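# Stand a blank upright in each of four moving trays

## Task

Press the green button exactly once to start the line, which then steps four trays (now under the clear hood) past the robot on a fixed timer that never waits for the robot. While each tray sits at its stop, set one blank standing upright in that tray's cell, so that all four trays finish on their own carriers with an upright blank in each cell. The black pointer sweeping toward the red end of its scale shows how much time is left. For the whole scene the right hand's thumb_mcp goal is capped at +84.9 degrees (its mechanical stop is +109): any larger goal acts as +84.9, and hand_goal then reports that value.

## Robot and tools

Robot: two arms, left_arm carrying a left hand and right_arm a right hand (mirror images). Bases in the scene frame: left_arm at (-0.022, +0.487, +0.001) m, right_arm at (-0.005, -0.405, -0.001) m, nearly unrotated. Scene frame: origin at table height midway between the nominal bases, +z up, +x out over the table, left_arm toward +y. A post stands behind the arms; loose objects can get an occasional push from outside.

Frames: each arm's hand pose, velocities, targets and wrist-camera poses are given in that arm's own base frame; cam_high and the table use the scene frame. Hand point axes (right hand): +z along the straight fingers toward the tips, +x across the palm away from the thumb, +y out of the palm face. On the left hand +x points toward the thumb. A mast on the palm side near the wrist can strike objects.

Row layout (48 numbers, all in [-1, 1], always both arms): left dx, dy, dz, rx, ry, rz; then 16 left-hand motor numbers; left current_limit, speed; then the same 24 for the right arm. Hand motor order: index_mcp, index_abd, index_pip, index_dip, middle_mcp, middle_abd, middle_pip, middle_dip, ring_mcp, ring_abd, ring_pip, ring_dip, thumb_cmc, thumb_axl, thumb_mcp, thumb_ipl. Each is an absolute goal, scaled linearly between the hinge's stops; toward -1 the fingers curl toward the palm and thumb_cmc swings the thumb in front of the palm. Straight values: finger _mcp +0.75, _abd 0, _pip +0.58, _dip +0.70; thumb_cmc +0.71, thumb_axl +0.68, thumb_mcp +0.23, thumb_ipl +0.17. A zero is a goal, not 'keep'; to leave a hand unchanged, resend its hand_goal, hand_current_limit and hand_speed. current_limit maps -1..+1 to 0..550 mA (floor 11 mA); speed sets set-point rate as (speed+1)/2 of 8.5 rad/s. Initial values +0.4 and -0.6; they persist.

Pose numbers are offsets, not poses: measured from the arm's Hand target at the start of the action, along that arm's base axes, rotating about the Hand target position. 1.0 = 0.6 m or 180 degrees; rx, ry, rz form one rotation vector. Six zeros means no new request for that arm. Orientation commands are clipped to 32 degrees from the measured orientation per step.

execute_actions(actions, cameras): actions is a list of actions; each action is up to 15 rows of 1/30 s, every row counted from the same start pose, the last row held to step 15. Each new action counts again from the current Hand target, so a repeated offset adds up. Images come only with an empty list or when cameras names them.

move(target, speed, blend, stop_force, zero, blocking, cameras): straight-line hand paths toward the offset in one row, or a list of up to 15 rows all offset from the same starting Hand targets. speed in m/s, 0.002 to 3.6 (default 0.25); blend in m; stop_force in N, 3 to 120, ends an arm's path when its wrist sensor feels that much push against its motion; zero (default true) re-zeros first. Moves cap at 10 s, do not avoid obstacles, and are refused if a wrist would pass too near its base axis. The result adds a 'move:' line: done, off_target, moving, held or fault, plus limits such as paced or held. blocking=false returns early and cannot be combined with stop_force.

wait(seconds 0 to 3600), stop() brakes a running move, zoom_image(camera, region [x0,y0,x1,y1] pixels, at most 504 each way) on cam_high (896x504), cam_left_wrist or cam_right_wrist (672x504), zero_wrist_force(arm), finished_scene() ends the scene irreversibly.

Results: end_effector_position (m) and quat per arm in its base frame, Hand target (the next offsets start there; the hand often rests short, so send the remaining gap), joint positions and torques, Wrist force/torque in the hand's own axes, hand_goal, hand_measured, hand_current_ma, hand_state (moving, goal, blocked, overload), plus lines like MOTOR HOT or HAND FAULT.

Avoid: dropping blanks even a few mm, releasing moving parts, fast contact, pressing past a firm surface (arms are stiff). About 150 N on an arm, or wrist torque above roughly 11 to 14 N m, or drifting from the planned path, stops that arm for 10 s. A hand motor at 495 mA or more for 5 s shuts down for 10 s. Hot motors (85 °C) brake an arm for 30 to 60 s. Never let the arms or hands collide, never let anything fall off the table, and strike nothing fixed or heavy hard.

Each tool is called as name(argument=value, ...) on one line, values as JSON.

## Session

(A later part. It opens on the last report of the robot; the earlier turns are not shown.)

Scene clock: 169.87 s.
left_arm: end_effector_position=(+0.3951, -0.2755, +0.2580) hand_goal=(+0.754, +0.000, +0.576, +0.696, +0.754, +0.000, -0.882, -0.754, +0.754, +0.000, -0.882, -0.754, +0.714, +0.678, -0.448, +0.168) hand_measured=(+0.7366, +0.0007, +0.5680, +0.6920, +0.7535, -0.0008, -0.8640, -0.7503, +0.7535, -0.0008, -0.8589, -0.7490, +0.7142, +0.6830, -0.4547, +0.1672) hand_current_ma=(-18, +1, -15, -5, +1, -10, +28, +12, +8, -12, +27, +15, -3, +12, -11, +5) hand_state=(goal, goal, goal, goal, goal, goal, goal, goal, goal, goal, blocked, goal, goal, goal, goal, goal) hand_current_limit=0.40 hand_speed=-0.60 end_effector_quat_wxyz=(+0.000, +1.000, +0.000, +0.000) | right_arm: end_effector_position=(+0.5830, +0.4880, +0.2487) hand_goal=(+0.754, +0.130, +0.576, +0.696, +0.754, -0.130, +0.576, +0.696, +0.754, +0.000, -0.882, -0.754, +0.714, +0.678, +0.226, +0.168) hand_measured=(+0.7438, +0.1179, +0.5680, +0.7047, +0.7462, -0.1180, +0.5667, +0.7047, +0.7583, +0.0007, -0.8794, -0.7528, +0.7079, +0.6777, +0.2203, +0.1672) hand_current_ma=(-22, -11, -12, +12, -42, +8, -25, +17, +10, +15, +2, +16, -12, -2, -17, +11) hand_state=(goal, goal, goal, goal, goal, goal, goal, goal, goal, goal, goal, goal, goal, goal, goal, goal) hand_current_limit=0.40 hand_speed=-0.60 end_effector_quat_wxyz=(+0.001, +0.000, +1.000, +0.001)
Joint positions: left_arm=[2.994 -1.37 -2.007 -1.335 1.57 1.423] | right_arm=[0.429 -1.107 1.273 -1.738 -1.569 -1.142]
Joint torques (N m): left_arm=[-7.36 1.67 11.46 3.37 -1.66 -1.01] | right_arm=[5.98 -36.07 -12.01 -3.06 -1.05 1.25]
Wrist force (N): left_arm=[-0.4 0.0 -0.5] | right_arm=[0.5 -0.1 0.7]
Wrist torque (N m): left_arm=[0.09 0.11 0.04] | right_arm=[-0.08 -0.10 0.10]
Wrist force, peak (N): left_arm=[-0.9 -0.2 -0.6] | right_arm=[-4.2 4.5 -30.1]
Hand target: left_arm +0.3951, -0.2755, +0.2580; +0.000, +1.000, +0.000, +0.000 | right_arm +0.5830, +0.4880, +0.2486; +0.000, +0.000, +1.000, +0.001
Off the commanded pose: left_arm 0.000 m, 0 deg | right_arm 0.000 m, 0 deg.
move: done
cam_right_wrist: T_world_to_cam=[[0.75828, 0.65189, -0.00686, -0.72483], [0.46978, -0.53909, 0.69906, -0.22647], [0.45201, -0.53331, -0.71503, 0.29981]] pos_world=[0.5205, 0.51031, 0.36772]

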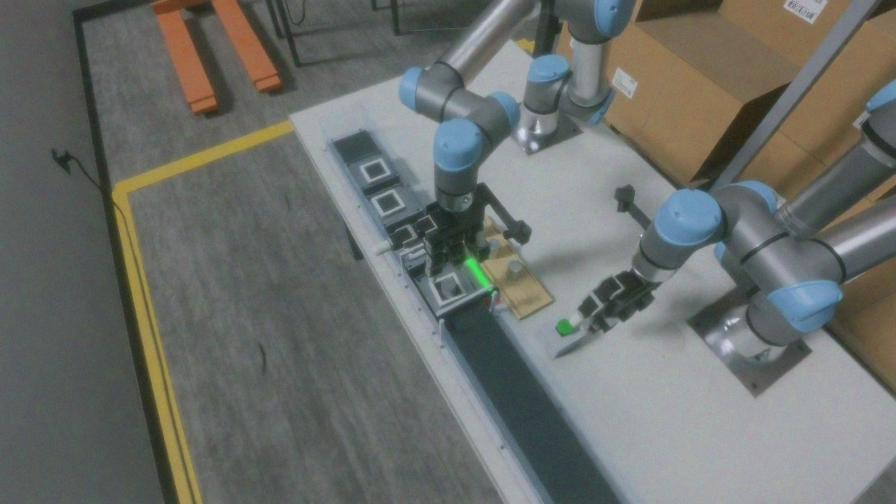

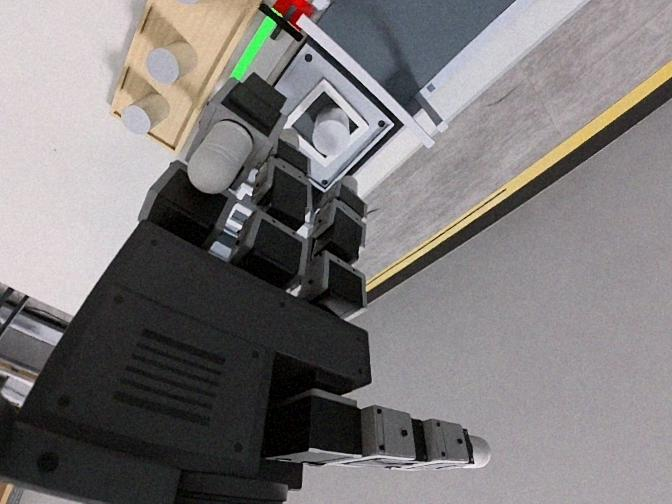

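move(target=[[0,0,0,0,0,0, 0.754,0,0.576,0.696,0.754,0,-0.883,-0.754,0.754,0,-0.883,-0.754,0.714,0.678,-0.449,0.168, 0.4,-0.6, -0.3017,0.0523,0,0,0,0, 0.754,0.13,0.576,0.696,0.754,-0.13,0.576,0.696,0.754,0,-0.883,-0.754,0.714,0.678,0.226,0.168, 0.4,-0.6],[0,0,0,0,0,0, 0.754,0,0.576,0.696,0.754,0,-0.883,-0.754,0.754,0,-0.883,-0.754,0.714,0.678,-0.449,0.168, 0.4,-0.6, -0.3017,0.0523,-0.1577,0,0,0, 0.754,0.13,0.576,0.696,0.754,-0.13,0.576,0.696,0.754,0,-0.883,-0.754,0.714,0.678,0.226,0.168, 0.4,-0.6],[0,0,0,0,0,0, 0.754,0,0.576,0.696,0.754,0,-0.883,-0.754,0.754,0,-0.883,-0.754,0.714,0.678,-0.449,0.168, 0.4,-0.6, -0.3017,0.0523,-0.1577,0,0,0, 0.754,-0.1,0.576,0.696,0.754,0.1,0.576,0.696,0.754,0,-0.883,-0.754,0.714,0.678,0.226,0.168, 0.4,-0.7],[0,0,0,0,0,0, 0.754,0,0.576,0.696,0.754,0,-0.883,-0.754,0.754,0,-0.883,-0.754,0.714,0.678,-0.449,0.168, 0.4,-0.6, -0.3017,0.0523,-0.05,0,0,0, 0.754,-0.1,0.576,0.696,0.754,0.1,0.576,0.696,0.754,0,-0.883,-0.754,0.714,0.678,0.226,0.168, 0.4,-0.7]], speed=[0.25,0.1,0.1,0.1], cameras=["cam_high","cam_right_wrist"])

zoom_image(camera="cam_right_wrist", region=[220, 40, 440, 240])

zoom_image(camera="cam_high", region=[400, 200, 560, 340])

Scene clock: 175.03 s.
left_arm: end_effector_position=(+0.3951, -0.2755, +0.2580) hand_goal=(+0.754, +0.000, +0.576, +0.696, +0.754, +0.000, -0.882, -0.754, +0.754, +0.000, -0.882, -0.754, +0.714, +0.678, -0.448, +0.168) hand_measured=(+0.7366, -0.0008, +0.5693, +0.6920, +0.7535, +0.0007, -0.8640, -0.7503, +0.7535, -0.0008, -0.8589, -0.7490, +0.7142, +0.6830, -0.4547, +0.1672) hand_current_ma=(-7, -10, -14, -5, -5, -8, +24, +11, +12, -11, +29, +8, -3, +12, -19, -2) hand_state=(goal, goal, goal, goal, goal, goal, goal, goal, goal, goal, blocked, goal, goal, goal, goal, goal) hand_current_limit=0.40 hand_speed=-0.60 end_effector_quat_wxyz=(+0.000, +1.000, +0.000, +0.000) | right_arm: end_effector_position=(+0.4357, +0.5134, +0.2482) hand_goal=(+0.754, +0.130, +0.576, +0.696, +0.754, -0.130, +0.576, +0.696, +0.754, +0.000, -0.882, -0.754, +0.714, +0.678, +0.226, +0.168) hand_measured=(+0.7438, +0.1194, +0.5693, +0.7047, +0.7462, -0.1195, +0.5667, +0.7047, +0.7583, +0.0007, -0.8807, -0.7516, +0.7129, +0.6767, +0.2193, +0.1681) hand_current_ma=(-17, -15, -5, +27, -22, +5, -28, +10, +20, +9, +15, -5, -12, +4, -19, +11) hand_state=(goal, goal, goal, goal, goal, goal, goal, goal, goal, goal, goal, goal, goal, goal, goal, goal) hand_current_limit=0.40 hand_speed=-0.60 end_effector_quat_wxyz=(+0.000, +0.000, +1.000, +0.001) end_effector_velocity=(-0.002, +0.000, -0.001) end_effector_angular_velocity=(-0.002, +0.002, -0.002)
Joint positions: left_arm=[2.994 -1.37 -2.007 -1.335 1.57 1.423] | right_arm=[0.577 -1.333 1.585 -1.824 -1.569 -0.994]
Joint velocities: left_arm=[within noise] | right_arm=[0.002 -0.002 0.004 0.001 -0.001 0.005]
Joint torques (N m): left_arm=[-6.8 1.95 11.34 3.48 -1.61 -1.38] | right_arm=[6.06 -46.46 -11.88 -1.67 -1.75 1.72]
Wrist force (N): left_arm=[-0.5 -0.4 -0.7] | right_arm=[0.1 0.0 0.2]
Wrist torque (N m): left_arm=[0.06 0.12 0.04] | right_arm=[-0.03 -0.01 0.17]
Wrist force, peak (N): left_arm=[-1.1 -0.3 -0.6] | right_arm=[5.8 1.3 0.1]
Hand target: left_arm +0.3951, -0.2755, +0.2580; +0.000, +1.000, +0.000, +0.000 | right_arm +0.4356, +0.5134, +0.2482; +0.000, +0.000, +1.000, +0.001 (not the last commanded pose)
Off the commanded pose: left_arm 0.000 m, 0 deg | right_arm 0.045 m, 0 deg.
move: held (right_arm; a check stopped the path); path is at target 1 of 4; target 3's new numbers were not sent; limits=held
pose unreachable (right arm): on one or more control steps of this call, first in action 0 (counted from 0), this arm could not follow its commanded pose, so it was not sent that pose on those steps. It may still have moved: this result reports where it is.
cause: moving toward the commanded pose would bring a part of the arm too close to another arm (a part of this arm just beyond joint 6 (wrist 3) and a part of the left arm just beyond its joint 6 (wrist 3), 23 mm apart when this arm was first held).
cam_right_wrist: T_world_to_cam=[[0.75778, 0.65246, -0.00813, -0.62935], [0.47098, -0.5383, 0.69886, -0.1441], [0.4516, -0.53342, -0.71521, 0.37993]] pos_world=[0.37321, 0.53571, 0.36732]

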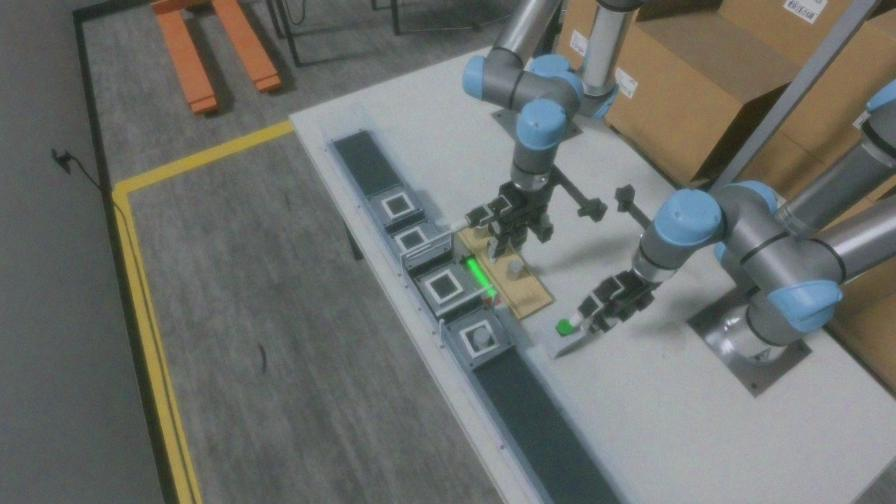

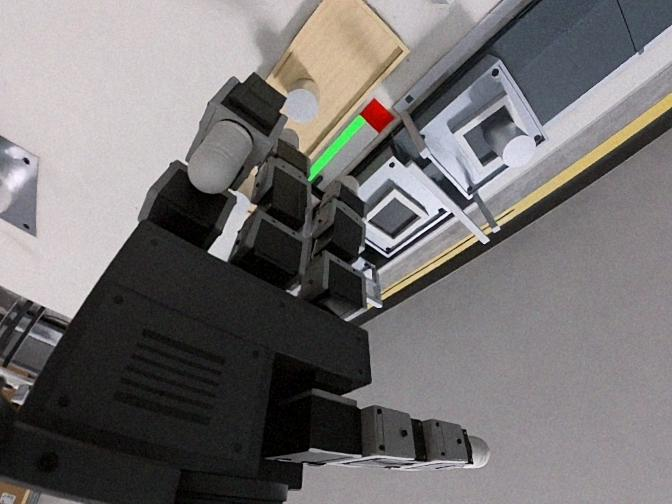

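Scaled by 2.291 from the camera's image (finer frame: 960x720).

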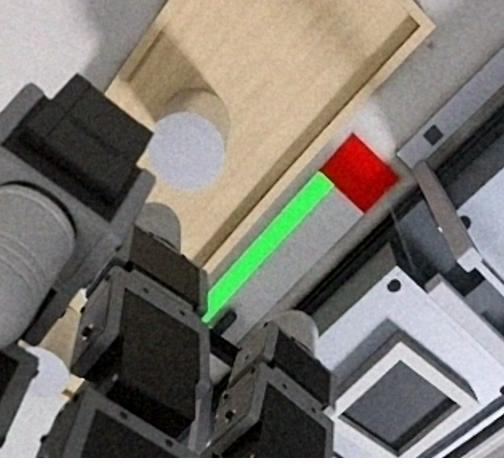

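Scaled by 3.150 from the camera's image (finer frame: 1280x720).

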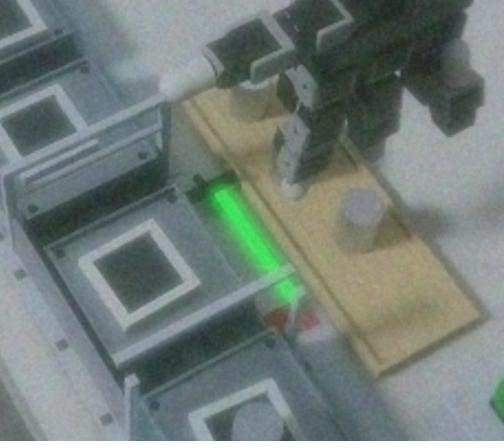

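move(target=[[-0.1667,0.25,0.05,0,0,0, 0.754,0,0.576,0.696,0.754,0,-0.883,-0.754,0.754,0,-0.883,-0.754,0.714,0.678,-0.449,0.168, 0.4,-0.6, 0,0,0,0,0,0, 0.754,0.13,0.576,0.696,0.754,-0.13,0.576,0.696,0.754,0,-0.883,-0.754,0.714,0.678,0.226,0.168, 0.4,-0.6],[-0.1667,0.25,0.05,0,0,0, 0.754,0,0.576,0.696,0.754,0,-0.883,-0.754,0.754,0,-0.883,-0.754,0.714,0.678,-0.449,0.168, 0.4,-0.6, -0.056,0.01,0,0,0,0, 0.754,0.13,0.576,0.696,0.754,-0.13,0.576,0.696,0.754,0,-0.883,-0.754,0.714,0.678,0.226,0.168, 0.4,-0.6],[-0.1667,0.25,0.05,0,0,0, 0.754,0,0.576,0.696,0.754,0,-0.883,-0.754,0.754,0,-0.883,-0.754,0.714,0.678,-0.449,0.168, 0.4,-0.6, -0.056,0.01,-0.157,0,0,0, 0.754,0.13,0.576,0.696,0.754,-0.13,0.576,0.696,0.754,0,-0.883,-0.754,0.714,0.678,0.226,0.168, 0.4,-0.6],[-0.1667,0.25,0.05,0,0,0, 0.754,0,0.576,0.696,0.754,0,-0.883,-0.754,0.754,0,-0.883,-0.754,0.714,0.678,-0.449,0.168, 0.4,-0.6, -0.056,0.01,-0.157,0,0,0, 0.754,-0.1,0.576,0.696,0.754,0.1,0.576,0.696,0.754,0,-0.883,-0.754,0.714,0.678,0.226,0.168, 0.4,-0.7],[-0.1667,0.25,0.05,0,0,0, 0.754,0,0.576,0.696,0.754,0,-0.883,-0.754,0.754,0,-0.883,-0.754,0.714,0.678,-0.449,0.168, 0.4,-0.6, -0.056,0.01,0,0,0,0, 0.754,-0.1,0.576,0.696,0.754,0.1,0.576,0.696,0.754,0,-0.883,-0.754,0.714,0.678,0.226,0.168, 0.4,-0.7],[-0.1667,0.25,0.05,0,0,0, 0.754,0,0.576,0.696,0.754,0,-0.883,-0.754,0.754,0,-0.883,-0.754,0.714,0.678,-0.449,0.168, 0.4,-0.6, 0.2607,-0.0798,0.003,0,0,0, 0.754,-0.1,0.576,0.696,0.754,0.1,0.576,0.696,0.754,0,-0.883,-0.754,0.714,0.678,0.226,0.168, 0.4,-0.7]], speed=[0.3,0.15,0.12,0.1,0.12,0.25], blend=[0.03,0,0,0,0.03,0], cameras=["cam_high","cam_right_wrist"])

zoom_image(camera="cam_right_wrist", region=[220, 0, 440, 220])

zoom_image(camera="cam_high", region=[380, 220, 540, 360])

Scene clock: 183.07 s.
left_arm: end_effector_position=(+0.2950, -0.1255, +0.2880) hand_goal=(+0.754, +0.000, +0.576, +0.696, +0.754, +0.000, -0.882, -0.754, +0.754, +0.000, -0.882, -0.754, +0.714, +0.678, -0.448, +0.168) hand_measured=(+0.7414, -0.0037, +0.5693, +0.6920, +0.7535, +0.0007, -0.8640, -0.7490, +0.7535, -0.0008, -0.8589, -0.7490, +0.7129, +0.6830, -0.4547, +0.1681) hand_current_ma=(-15, -5, -16, +0, -5, +1, +23, +6, +8, -9, +30, +14, +3, +6, -23, +4) hand_state=(goal, goal, goal, goal, goal, goal, goal, goal, goal, goal, blocked, goal, goal, goal, goal, goal) hand_current_limit=0.40 hand_speed=-0.60 end_effector_quat_wxyz=(+0.000, +1.000, +0.000, +0.000) | right_arm: end_effector_position=(+0.5919, +0.4656, +0.2500) hand_goal=(+0.754, -0.100, +0.576, +0.696, +0.754, +0.100, +0.576, +0.696, +0.754, +0.000, -0.882, -0.754, +0.714, +0.678, +0.226, +0.168) hand_measured=(+0.7438, +0.0564, +0.5693, +0.6983, +0.7474, -0.0594, +0.5731, +0.7009, +0.7583, +0.0007, -0.8807, -0.7528, +0.7129, +0.6767, +0.2203, +0.1681) hand_current_ma=(-35, +238, +3, -9, -18, -213, -14, +24, +11, +11, -8, +10, -16, +0, -4, +6) hand_state=(goal, blocked, goal, goal, goal, blocked, goal, goal, goal, goal, goal, goal, goal, goal, goal, goal) hand_current_limit=0.40 hand_speed=-0.70 end_effector_quat_wxyz=(+0.000, +0.000, +1.000, +0.001)
Joint positions: left_arm=[3.5 -0.939 -2.172 -1.601 1.57 1.93] | right_arm=[0.393 -1.12 1.288 -1.739 -1.569 -1.179]
Joint torques (N m): left_arm=[8.16 10.87 36.1 0.34 1.48 1.86] | right_arm=[-7.22 -48.68 -26.53 -3.81 -0.93 0.72]
Wrist force (N): left_arm=[-0.6 0.1 0.0] | right_arm=[0.4 0.1 1.6]
Wrist torque (N m): left_arm=[0.06 0.15 -0.03] | right_arm=[-0.11 -0.06 0.05]
Wrist force, peak (N): left_arm=[-1.8 -2.0 -0.5] | right_arm=[0.4 -0.3 3.2]
Hand target: left_arm +0.2950, -0.1255, +0.2880; +0.000, +1.000, +0.000, +0.000 | right_arm +0.5920, +0.4655, +0.2500; +0.000, +0.000, +1.000, +0.001
Off the commanded pose: left_arm 0.000 m, 0 deg | right_arm 0.000 m, 0 deg.
move: done; blend cut to 0.0171 m at target 1
cam_right_wrist: T_world_to_cam=[[0.75782, 0.65242, -0.00819, -0.71657], [0.47103, -0.53836, 0.69878, -0.24467], [0.45149, -0.5334, -0.71529, 0.28521]] pos_world=[0.52951, 0.48791, 0.36912]

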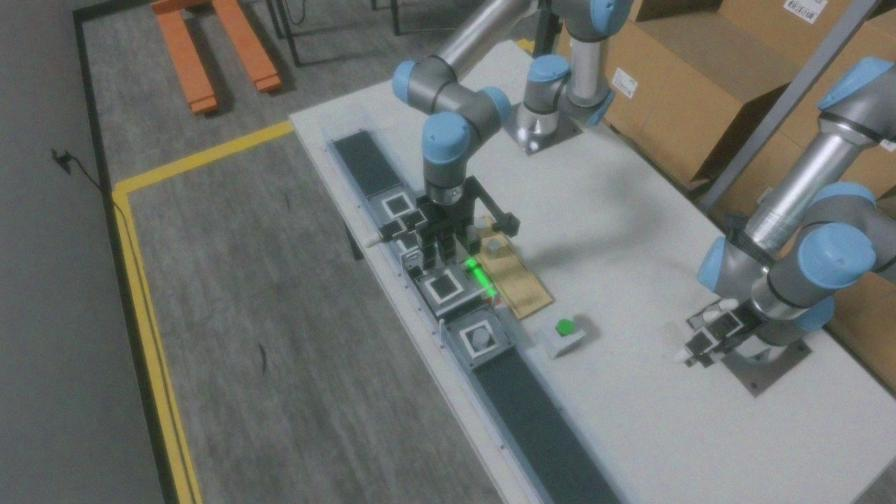

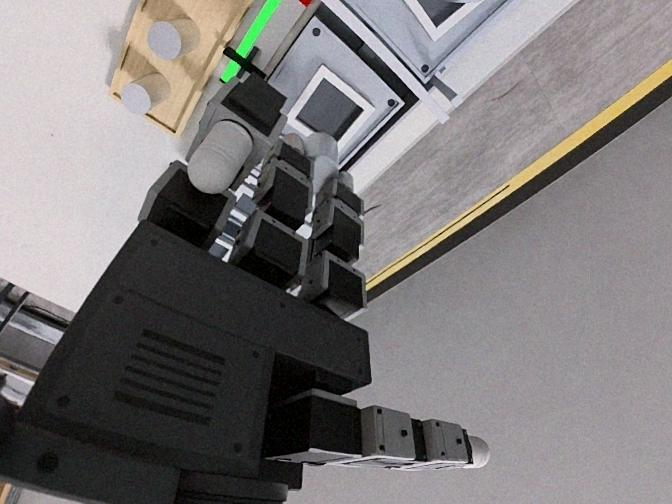

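Scaled by 2.291 from the camera's image (finer frame: 960x720).

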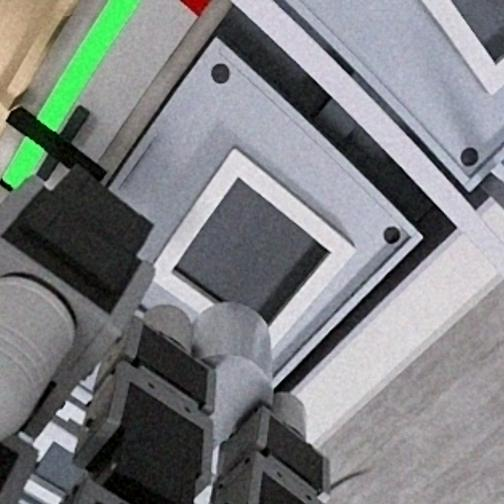

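Scaled by 3.150 from the camera's image (finer frame: 1280x720).

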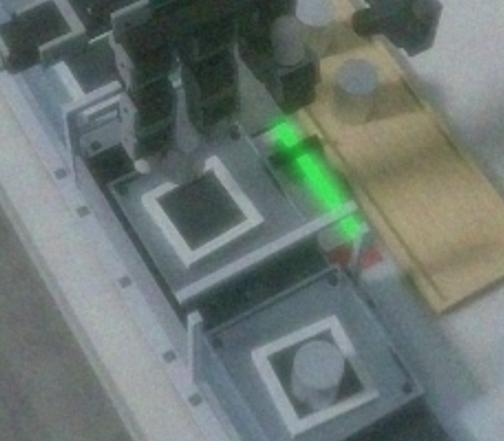

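move(target=[0,0,0,0,0,0, 0.754,0,0.576,0.696,0.754,0,-0.883,-0.754,0.754,0,-0.883,-0.754,0.714,0.678,-0.449,0.168, 0.4,-0.6, -0.0142,0.0383,-0.0833,0,0,0, 0.754,-0.1,0.576,0.696,0.754,0.1,0.576,0.696,0.754,0,-0.883,-0.754,0.714,0.678,0.226,0.168, 0.4,-0.7], speed=0.12)

move(target=[0,0,0,0,0,0, 0.754,0,0.576,0.696,0.754,0,-0.883,-0.754,0.754,0,-0.883,-0.754,0.714,0.678,-0.449,0.168, 0.4,-0.6, 0,0,-0.025,0,0,0, 0.754,-0.1,0.576,0.696,0.754,0.1,0.576,0.696,0.754,0,-0.883,-0.754,0.714,0.678,0.226,0.168, 0.4,-0.7], speed=0.012, stop_force=4, cameras=["cam_high","cam_right_wrist"])

zoom_image(camera="cam_right_wrist", region=[250, 60, 410, 220])

Scene clock: 189.40 s.
left_arm: end_effector_position=(+0.2950, -0.1255, +0.2880) hand_goal=(+0.754, +0.000, +0.576, +0.696, +0.754, +0.000, -0.882, -0.754, +0.754, +0.000, -0.882, -0.754, +0.714, +0.678, -0.448, +0.168) hand_measured=(+0.7414, -0.0052, +0.5680, +0.6920, +0.7535, -0.0008, -0.8640, -0.7503, +0.7535, -0.0008, -0.8589, -0.7490, +0.7129, +0.6830, -0.4547, +0.1681) hand_current_ma=(+0, -8, -17, -7, -1, -1, +25, +9, +9, -7, +24, +14, -1, +3, -12, +9) hand_state=(goal, goal, goal, goal, goal, goal, goal, goal, goal, goal, blocked, goal, goal, goal, goal, goal) hand_current_limit=0.40 hand_speed=-0.60 end_effector_quat_wxyz=(+0.000, +1.000, +0.000, +0.000) | right_arm: end_effector_position=(+0.5834, +0.4885, +0.1999) hand_goal=(+0.754, -0.100, +0.576, +0.696, +0.754, +0.100, +0.576, +0.696, +0.754, +0.000, -0.882, -0.754, +0.714, +0.678, +0.226, +0.168) hand_measured=(+0.7450, +0.0549, +0.5693, +0.6983, +0.7474, -0.0594, +0.5731, +0.7047, +0.7571, +0.0007, -0.8794, -0.7528, +0.7079, +0.6767, +0.2203, +0.1681) hand_current_ma=(-26, +219, -13, +3, -15, -240, +10, +32, +25, +10, -7, +3, -31, +0, -4, -1) hand_state=(goal, blocked, goal, goal, goal, blocked, goal, goal, goal, goal, goal, goal, goal, goal, goal, goal) hand_current_limit=0.40 hand_speed=-0.70 end_effector_quat_wxyz=(+0.000, +0.000, +1.000, +0.001)
Joint positions: left_arm=[3.5 -0.939 -2.172 -1.601 1.57 1.93] | right_arm=[0.429 -1.078 1.357 -1.849 -1.569 -1.142]
Joint torques (N m): left_arm=[8.68 11.21 36.59 0.61 0.61 1.83] | right_arm=[-4.84 -62.6 -37.77 -1.87 -0.78 -2.07]
Wrist force (N): left_arm=[-0.7 0.2 -0.3] | right_arm=[0.3 0.1 1.6]
Wrist torque (N m): left_arm=[0.10 0.15 -0.03] | right_arm=[-0.13 -0.06 0.11]
Wrist force, peak (N): left_arm=[-1.0 0.0 -0.6] | right_arm=[0.6 0.6 3.1]
Hand target: left_arm +0.2950, -0.1255, +0.2880; +0.000, +1.000, +0.000, +0.000 | right_arm +0.5835, +0.4885, +0.2001; +0.000, +0.000, +1.000, +0.001
Off the commanded pose: left_arm 0.000 m, 0 deg | right_arm 0.000 m, 0 deg.
move: done

Scene clock: 190.77 s.
left_arm: end_effector_position=(+0.2950, -0.1255, +0.2880) hand_goal=(+0.754, +0.000, +0.576, +0.696, +0.754, +0.000, -0.882, -0.754, +0.754, +0.000, -0.882, -0.754, +0.714, +0.678, -0.448, +0.168) hand_measured=(+0.7414, -0.0052, +0.5680, +0.6907, +0.7535, +0.0007, -0.8640, -0.7503, +0.7535, -0.0008, -0.8576, -0.7490, +0.7142, +0.6830, -0.4547, +0.1681) hand_current_ma=(-10, -8, -16, -7, +0, -3, +31, +5, +15, -9, +27, +10, -8, +1, -30, +5) hand_state=(goal, goal, goal, goal, goal, goal, goal, goal, goal, goal, blocked, goal, goal, goal, goal, goal) hand_current_limit=0.40 hand_speed=-0.60 end_effector_quat_wxyz=(+0.000, +1.000, +0.000, +0.000) | right_arm: end_effector_position=(+0.5835, +0.4885, +0.1972) hand_goal=(+0.754, -0.100, +0.576, +0.696, +0.754, +0.100, +0.576, +0.696, +0.754, +0.000, -0.882, -0.754, +0.714, +0.678, +0.226, +0.168) hand_measured=(+0.7462, +0.0564, +0.5693, +0.7034, +0.7571, -0.0609, +0.5744, +0.7047, +0.7583, +0.0007, -0.8807, -0.7516, +0.7079, +0.6777, +0.2203, +0.1681) hand_current_ma=(-15, +221, +3, -3, +7, -233, -25, +24, +14, +4, +2, +6, -31, -14, -12, +7) hand_state=(goal, blocked, goal, goal, goal, blocked, goal, goal, goal, goal, goal, goal, goal, goal, goal, goal) hand_current_limit=0.40 hand_speed=-0.70 end_effector_quat_wxyz=(+0.000, +0.000, +1.000, +0.001)
Joint positions: left_arm=[3.5 -0.939 -2.172 -1.601 1.57 1.93] | right_arm=[0.429 -1.077 1.361 -1.856 -1.569 -1.142]
Joint torques (N m): left_arm=[8.02 10.71 36.64 0.6 0.36 1.93] | right_arm=[-3.57 -60.59 -36.92 -3.28 -0.48 -1.83]
Wrist force (N): left_arm=[-0.9 0.2 -0.4] | right_arm=[0.3 0.3 1.7]
Wrist torque (N m): left_arm=[0.10 0.17 -0.05] | right_arm=[-0.09 -0.07 0.12]
Wrist force, peak (N): left_arm=[-1.0 0.1 -0.5] | right_arm=[0.1 -0.2 -2.5]
Hand target: left_arm +0.2950, -0.1255, +0.2880; +0.000, +1.000, +0.000, +0.000 | right_arm +0.5835, +0.4885, +0.1972; +0.000, +0.000, +1.000, +0.001 (not the last commanded pose)
Off the commanded pose: left_arm 0.000 m, 0 deg | right_arm 0.012 m, 0 deg.
move: contact (right_arm)
cam_right_wrist: T_world_to_cam=[[0.75789, 0.65234, -0.00787, -0.72559], [0.47071, -0.53843, 0.69895, -0.19129], [0.45171, -0.53343, -0.71513, 0.26334]] pos_world=[0.52101, 0.51081, 0.31632]

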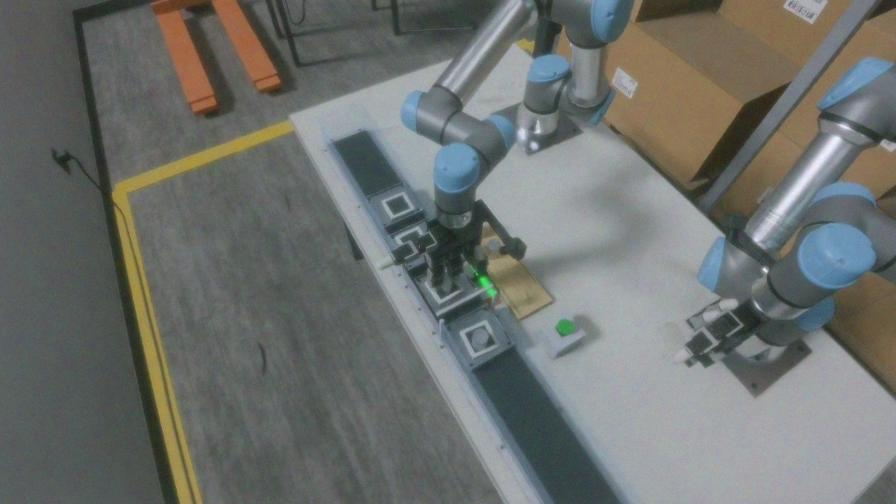

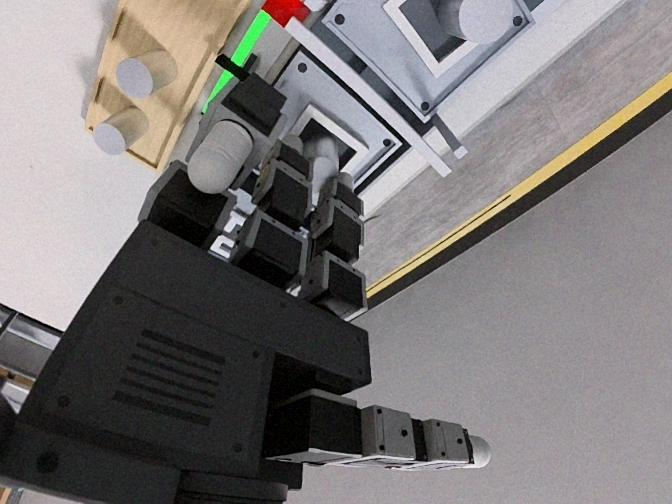

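Scaled by 3.150 from the camera's image (finer frame: 960x720).

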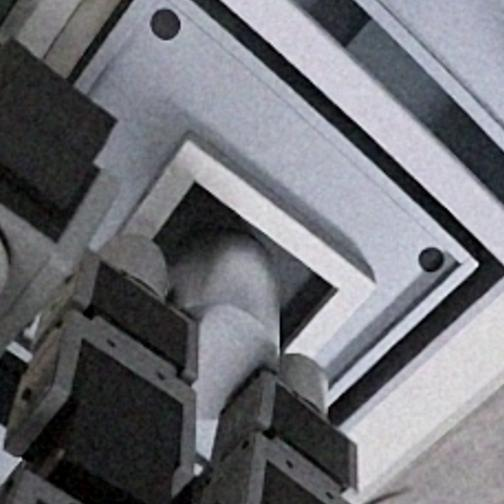

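move(target=[[0,0,0,0,0,0, 0.754,0,0.576,0.696,0.754,0,-0.883,-0.754,0.754,0,-0.883,-0.754,0.714,0.678,-0.449,0.168, 0.4,-0.6, 0,0,-0.0013,0,0,0, 0.754,-0.1,0.576,0.696,0.754,0.1,0.576,0.696,0.754,0,-0.883,-0.754,0.714,0.678,0.226,0.168, 0.4,-0.7],[0,0,0,0,0,0, 0.754,0,0.576,0.696,0.754,0,-0.883,-0.754,0.754,0,-0.883,-0.754,0.714,0.678,-0.449,0.168, 0.4,-0.6, 0,0,-0.0013,0,0,0, 0.754,0.13,0.576,0.696,0.754,-0.13,0.576,0.696,0.754,0,-0.883,-0.754,0.714,0.678,0.226,0.168, 0.4,-0.6],[0,0,0,0,0,0, 0.754,0,0.576,0.696,0.754,0,-0.883,-0.754,0.754,0,-0.883,-0.754,0.714,0.678,-0.449,0.168, 0.4,-0.6, 0,0,0.0917,0,0,0, 0.754,0.13,0.576,0.696,0.754,-0.13,0.576,0.696,0.754,0,-0.883,-0.754,0.714,0.678,0.226,0.168, 0.4,-0.6],[0,0,0,0,0,0, 0.754,0,0.576,0.696,0.754,0,-0.883,-0.754,0.754,0,-0.883,-0.754,0.714,0.678,-0.449,0.168, 0.4,-0.6, -0.2825,-0.0808,0.0917,0,0,0, 0.754,0.13,0.576,0.696,0.754,-0.13,0.576,0.696,0.754,0,-0.883,-0.754,0.714,0.678,0.226,0.168, 0.4,-0.6]], speed=[0.03,0.05,0.1,0.25], blend=[0,0,0.02,0], cameras=["cam_high","cam_right_wrist"])

zoom_image(camera="cam_right_wrist", region=[220, 20, 470, 240])

zoom_image(camera="cam_high", region=[400, 230, 540, 370])

Scene clock: 197.57 s.
left_arm: end_effector_position=(+0.2950, -0.1255, +0.2880) hand_goal=(+0.754, +0.000, +0.576, +0.696, +0.754, +0.000, -0.882, -0.754, +0.754, +0.000, -0.882, -0.754, +0.714, +0.678, -0.448, +0.168) hand_measured=(+0.7402, -0.0037, +0.5693, +0.6907, +0.7535, +0.0007, -0.8653, -0.7516, +0.7535, -0.0008, -0.8576, -0.7477, +0.7142, +0.6830, -0.4547, +0.1672) hand_current_ma=(-15, -8, -17, -3, -1, -8, +27, +6, +11, -12, +22, +6, +0, +8, -16, +14) hand_state=(goal, goal, goal, goal, goal, goal, goal, goal, goal, goal, blocked, goal, goal, goal, goal, goal) hand_current_limit=0.40 hand_speed=-0.60 end_effector_quat_wxyz=(+0.000, +1.000, +0.000, +0.000) | right_arm: end_effector_position=(+0.4141, +0.4401, +0.2523) hand_goal=(+0.754, +0.130, +0.576, +0.696, +0.754, -0.130, +0.576, +0.696, +0.754, +0.000, -0.882, -0.754, +0.714, +0.678, +0.226, +0.168) hand_measured=(+0.7450, +0.1223, +0.5693, +0.6983, +0.7486, -0.1224, +0.5705, +0.7034, +0.7583, +0.0007, -0.8794, -0.7516, +0.7129, +0.6767, +0.2203, +0.1681) hand_current_ma=(-20, +10, -17, -6, -6, +0, -14, +36, +0, +12, -11, +25, -13, -8, -30, +27) hand_state=(goal, goal, goal, goal, goal, goal, goal, goal, goal, goal, goal, goal, goal, goal, goal, goal) hand_current_limit=0.40 hand_speed=-0.60 end_effector_quat_wxyz=(+0.000, +0.000, +1.000, +0.001)
Joint positions: left_arm=[3.5 -0.939 -2.172 -1.601 1.57 1.93] | right_arm=[0.481 -1.492 1.762 -1.842 -1.569 -1.09]
Joint torques (N m): left_arm=[7.44 10.87 36.03 0.63 -0.23 1.75] | right_arm=[-5.65 -38.86 -16.18 -0.7 2 -2.32]
Wrist force (N): left_arm=[-0.8 -0.1 -0.1] | right_arm=[0.3 -0.1 0.6]
Wrist torque (N m): left_arm=[0.05 0.17 -0.04] | right_arm=[-0.05 -0.07 0.11]
Wrist force, peak (N): left_arm=[-1.2 0.1 -0.5] | right_arm=[-1.0 0.2 -2.7]
Hand target: left_arm +0.2950, -0.1255, +0.2880; +0.000, +1.000, +0.000, +0.000 | right_arm +0.4140, +0.4400, +0.2523; +0.000, +0.000, +1.000, +0.001
Off the commanded pose: left_arm 0.000 m, 0 deg | right_arm 0.000 m, 0 deg.
move: done
cam_right_wrist: T_world_to_cam=[[0.75785, 0.65238, -0.00783, -0.56523], [0.47073, -0.53846, 0.69891, -0.17604], [0.45174, -0.53336, -0.71517, 0.35335]] pos_world=[0.35161, 0.46241, 0.37132]

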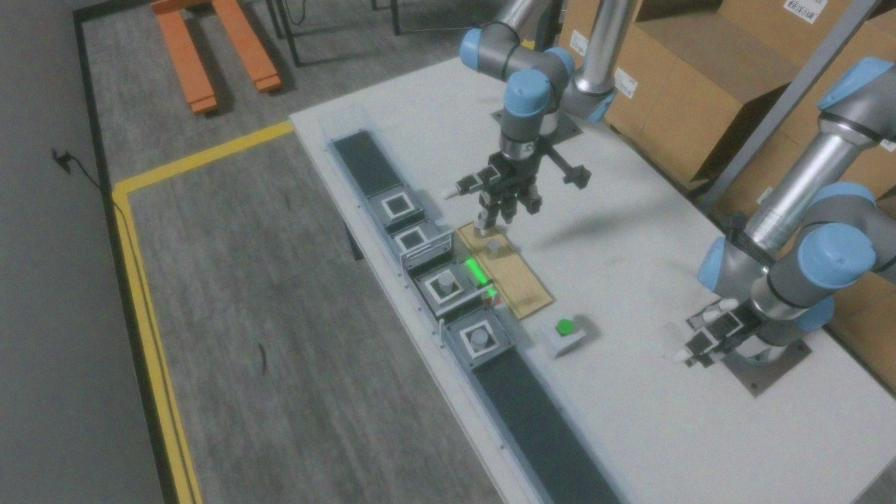

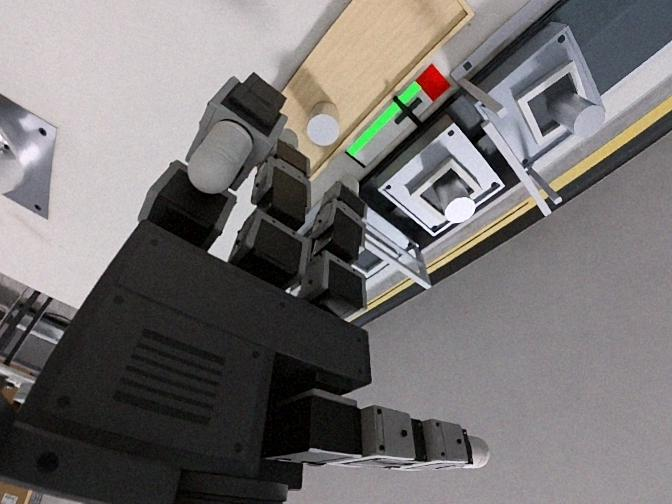

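Scaled by 2.016 from the camera's image (finer frame: 960x720).

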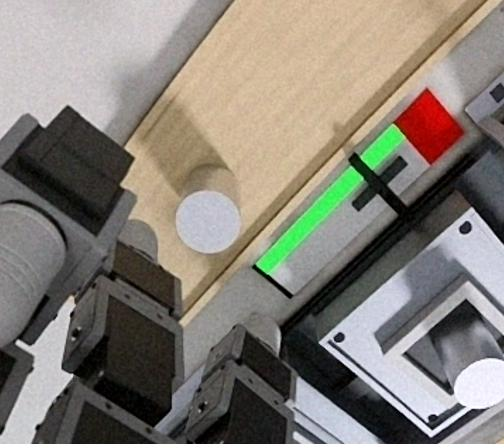

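Scaled by 3.600 from the camera's image (finer frame: 1280x720).

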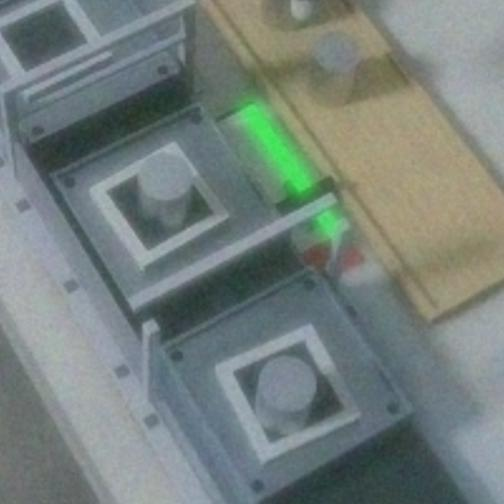

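move(target=[[0,0,0,0,0,0, 0.754,0,0.576,0.696,0.754,0,-0.883,-0.754,0.754,0,-0.883,-0.754,0.714,0.678,-0.449,0.168, 0.4,-0.6, 0,0,-0.1638,0,0,0, 0.754,0.13,0.576,0.696,0.754,-0.13,0.576,0.696,0.754,0,-0.883,-0.754,0.714,0.678,0.226,0.168, 0.4,-0.6],[0,0,0,0,0,0, 0.754,0,0.576,0.696,0.754,0,-0.883,-0.754,0.754,0,-0.883,-0.754,0.714,0.678,-0.449,0.168, 0.4,-0.6, 0,0,-0.1638,0,0,0, 0.754,-0.1,0.576,0.696,0.754,0.1,0.576,0.696,0.754,0,-0.883,-0.754,0.714,0.678,0.226,0.168, 0.4,-0.7],[0,0,0,0,0,0, 0.754,0,0.576,0.696,0.754,0,-0.883,-0.754,0.754,0,-0.883,-0.754,0.714,0.678,-0.449,0.168, 0.4,-0.6, 0,0,0.0295,0,0,0, 0.754,-0.1,0.576,0.696,0.754,0.1,0.576,0.696,0.754,0,-0.883,-0.754,0.714,0.678,0.226,0.168, 0.4,-0.7],[0,0,0,0,0,0, 0.754,0,0.576,0.696,0.754,0,-0.883,-0.754,0.754,0,-0.883,-0.754,0.714,0.678,-0.449,0.168, 0.4,-0.6, 0.2967,0.0425,0.0295,0,0,0, 0.754,-0.1,0.576,0.696,0.754,0.1,0.576,0.696,0.754,0,-0.883,-0.754,0.714,0.678,0.226,0.168, 0.4,-0.7]], speed=[0.1,0.1,0.12,0.2], blend=[0,0,0.02,0], cameras=["cam_high","cam_right_wrist"])

zoom_image(camera="cam_right_wrist", region=[220, 0, 440, 220])

zoom_image(camera="cam_high", region=[380, 220, 540, 360])

Scene clock: 204.63 s.
left_arm: end_effector_position=(+0.2950, -0.1255, +0.2880) hand_goal=(+0.754, +0.000, +0.576, +0.696, +0.754, +0.000, -0.882, -0.754, +0.754, +0.000, -0.882, -0.754, +0.714, +0.678, -0.448, +0.168) hand_measured=(+0.7414, -0.0052, +0.5680, +0.6907, +0.7535, +0.0007, -0.8640, -0.7503, +0.7535, +0.0007, -0.8589, -0.7503, +0.7129, +0.6820, -0.4537, +0.1672) hand_current_ma=(-7, -6, -22, -13, -12, -10, +22, +12, +6, -13, +26, +10, +1, +6, -18, -2) hand_state=(goal, goal, goal, goal, goal, goal, goal, goal, goal, goal, blocked, goal, goal, goal, goal, goal) hand_current_limit=0.40 hand_speed=-0.60 end_effector_quat_wxyz=(+0.000, +1.000, +0.000, +0.000) | right_arm: end_effector_position=(+0.5920, +0.4655, +0.2699) hand_goal=(+0.754, -0.100, +0.576, +0.696, +0.754, +0.100, +0.576, +0.696, +0.754, +0.000, -0.882, -0.754, +0.714, +0.678, +0.226, +0.168) hand_measured=(+0.7450, +0.0564, +0.5693, +0.6983, +0.7486, -0.0565, +0.5744, +0.7034, +0.7583, +0.0007, -0.8807, -0.7528, +0.7129, +0.6767, +0.2203, +0.1672) hand_current_ma=(-11, +233, -4, +2, -17, -228, +11, +27, +9, +22, +5, -7, -23, +7, -18, +11) hand_state=(goal, blocked, goal, goal, goal, blocked, goal, goal, goal, goal, goal, goal, goal, goal, goal, goal) hand_current_limit=0.40 hand_speed=-0.70 end_effector_quat_wxyz=(+0.000, +0.000, +1.000, +0.001)
Joint positions: left_arm=[3.5 -0.939 -2.172 -1.601 1.57 1.93] | right_arm=[0.393 -1.127 1.248 -1.692 -1.569 -1.179]
Joint torques (N m): left_arm=[8.67 10.4 36.56 0.79 -0.84 1.76] | right_arm=[6.04 -44.37 -31.01 -3.88 -1.63 2.25]
Wrist force (N): left_arm=[-0.9 0.0 -0.2] | right_arm=[0.4 0.1 1.9]
Wrist torque (N m): left_arm=[0.07 0.18 -0.04] | right_arm=[-0.15 -0.07 0.15]
Wrist force, peak (N): left_arm=[-0.8 -0.2 -1.0] | right_arm=[0.4 -0.4 3.3]
Hand target: left_arm +0.2950, -0.1255, +0.2880; +0.000, +1.000, +0.000, +0.000 | right_arm +0.5920, +0.4655, +0.2700; +0.000, +0.000, +1.000, +0.001
Off the commanded pose: left_arm 0.000 m, 0 deg | right_arm 0.000 m, 0 deg.
move: done
cam_right_wrist: T_world_to_cam=[[0.75792, 0.6523, -0.00793, -0.71644], [0.47076, -0.53849, 0.69886, -0.25846], [0.4516, -0.53341, -0.71521, 0.29931]] pos_world=[0.52951, 0.48781, 0.38902]

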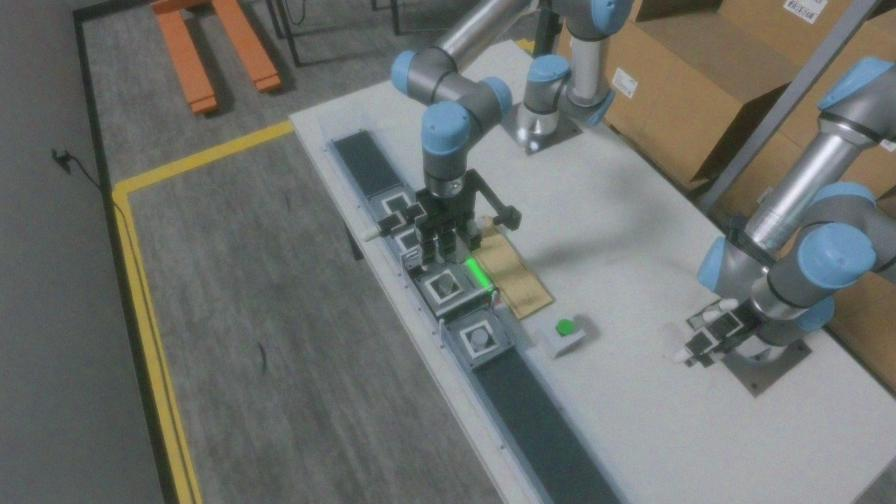

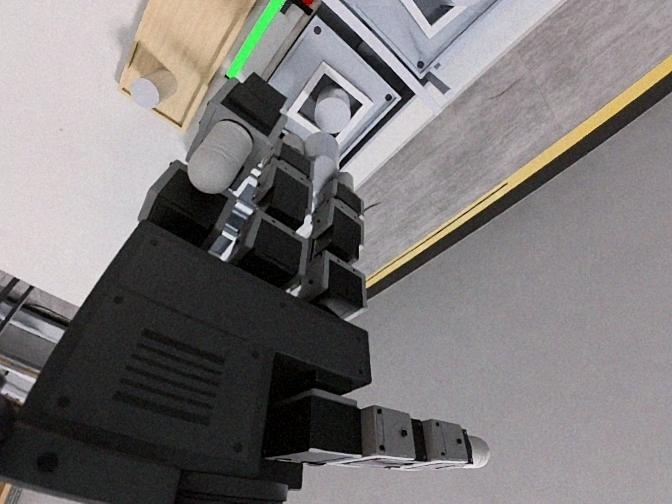

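Scaled by 2.291 from the camera's image (finer frame: 960x720).

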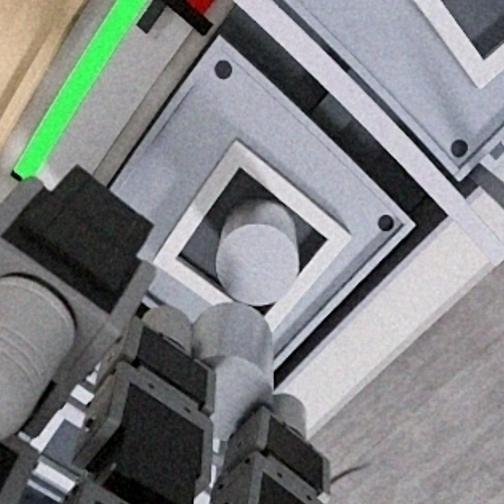

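Scaled by 3.150 from the camera's image (finer frame: 1280x720).

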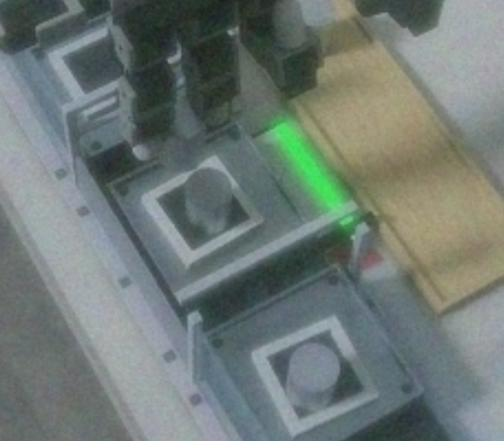

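wait(seconds=1.5, cameras=["cam_high","cam_right_wrist"])

zoom_image(camera="cam_right_wrist", region=[220, 0, 440, 220])

zoom_image(camera="cam_high", region=[380, 220, 540, 360])

Scene clock: 208.40 s.
left_arm: end_effector_position=(+0.2950, -0.1255, +0.2880) hand_goal=(+0.754, +0.000, +0.576, +0.696, +0.754, +0.000, -0.882, -0.754, +0.754, +0.000, -0.882, -0.754, +0.714, +0.678, -0.448, +0.168) hand_measured=(+0.7402, -0.0052, +0.5680, +0.6907, +0.7535, -0.0008, -0.8640, -0.7503, +0.7535, -0.0008, -0.8589, -0.7490, +0.7142, +0.6830, -0.4547, +0.1681) hand_current_ma=(-14, -14, -24, -2, +2, -5, +23, +14, -2, -8, +25, +8, -6, +4, -17, +6) hand_state=(goal, goal, goal, goal, goal, goal, goal, goal, goal, goal, blocked, goal, goal, goal, goal, goal) hand_current_limit=0.40 hand_speed=-0.60 end_effector_quat_wxyz=(+0.000, +1.000, +0.000, +0.000) | right_arm: end_effector_position=(+0.5920, +0.4655, +0.2700) hand_goal=(+0.754, -0.100, +0.576, +0.696, +0.754, +0.100, +0.576, +0.696, +0.754, +0.000, -0.882, -0.754, +0.714, +0.678, +0.226, +0.168) hand_measured=(+0.7450, +0.0578, +0.5705, +0.6983, +0.7486, -0.0565, +0.5744, +0.7047, +0.7583, -0.0008, -0.8794, -0.7528, +0.7129, +0.6767, +0.2203, +0.1672) hand_current_ma=(-27, +211, -12, -7, -28, -218, +1, +14, +2, +7, +8, +18, -5, -5, +5, +18) hand_state=(goal, blocked, goal, goal, goal, blocked, goal, goal, goal, goal, goal, goal, goal, goal, goal, goal) hand_current_limit=0.40 hand_speed=-0.70 end_effector_quat_wxyz=(+0.000, +0.000, +1.000, +0.001)
Joint positions: left_arm=[3.5 -0.939 -2.172 -1.601 1.57 1.93] | right_arm=[0.393 -1.127 1.247 -1.692 -1.569 -1.179]
Joint torques (N m): left_arm=[8.44 10.3 35.46 0.63 -1.32 1.51] | right_arm=[6.99 -35.25 -37.86 -2.15 -1.51 2.15]
Wrist force (N): left_arm=[-0.3 0.0 -0.3] | right_arm=[0.7 0.2 1.7]
Wrist torque (N m): left_arm=[0.08 0.10 0.00] | right_arm=[-0.11 -0.11 0.18]
Wrist force, peak (N): left_arm=[-1.2 0.1 -0.4] | right_arm=[0.5 0.3 1.9]
Hand target: left_arm +0.2950, -0.1255, +0.2880; +0.000, +1.000, +0.000, +0.000 | right_arm +0.5920, +0.4655, +0.2700; +0.000, +0.000, +1.000, +0.001
Off the commanded pose: left_arm 0.000 m, 0 deg | right_arm 0.000 m, 0 deg.
wait: 1.50 s; at rest from the start
cam_right_wrist: T_world_to_cam=[[0.75785, 0.65238, -0.00783, -0.71656], [0.47073, -0.53846, 0.69891, -0.25853], [0.45174, -0.53336, -0.71517, 0.29915]] pos_world=[0.52961, 0.48781, 0.38902]

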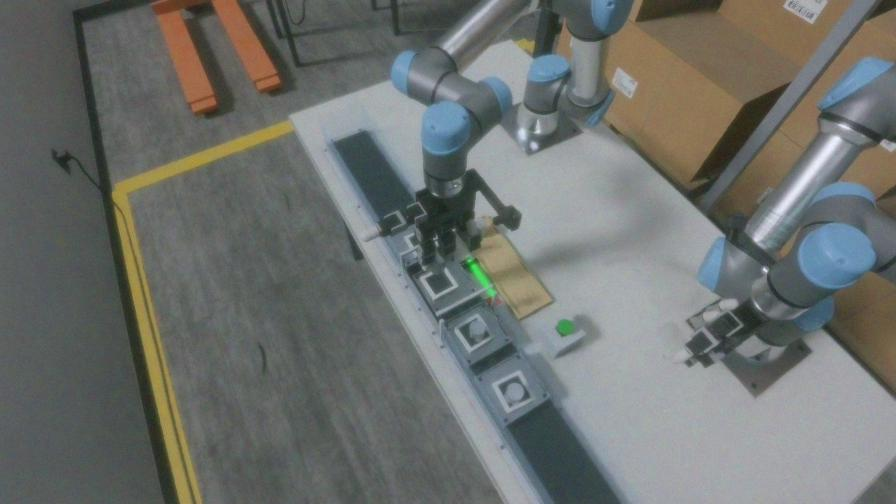

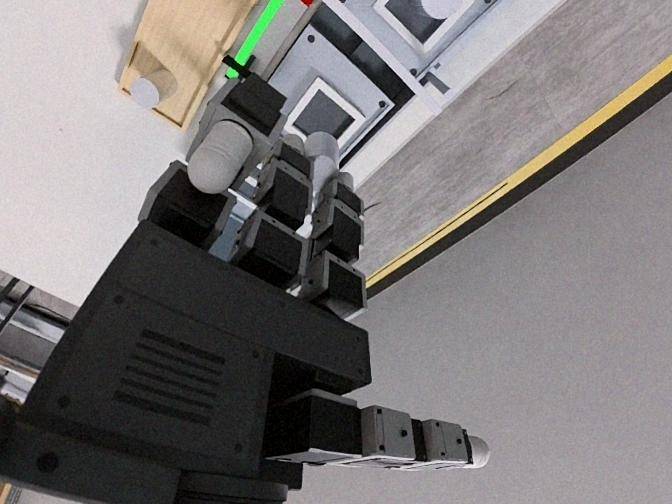

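Scaled by 2.291 from the camera's image (finer frame: 960x720).

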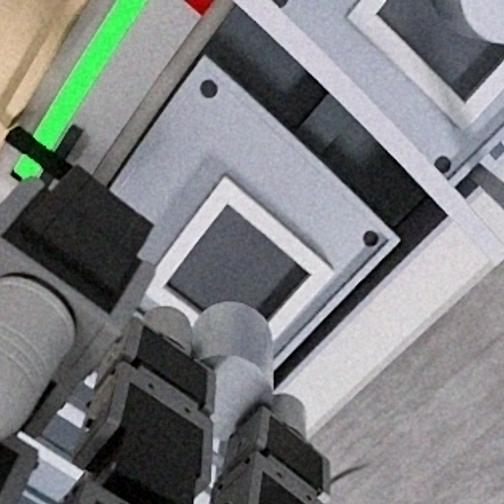

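Scaled by 3.150 from the camera's image (finer frame: 1280x720).

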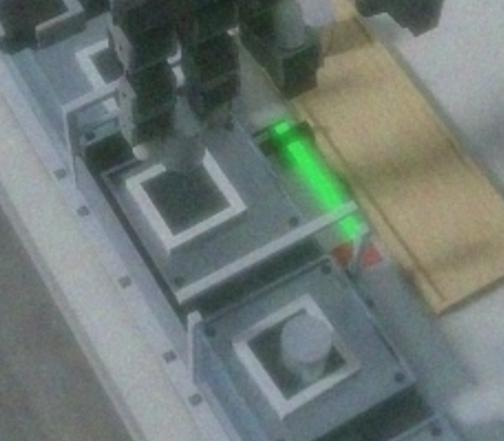

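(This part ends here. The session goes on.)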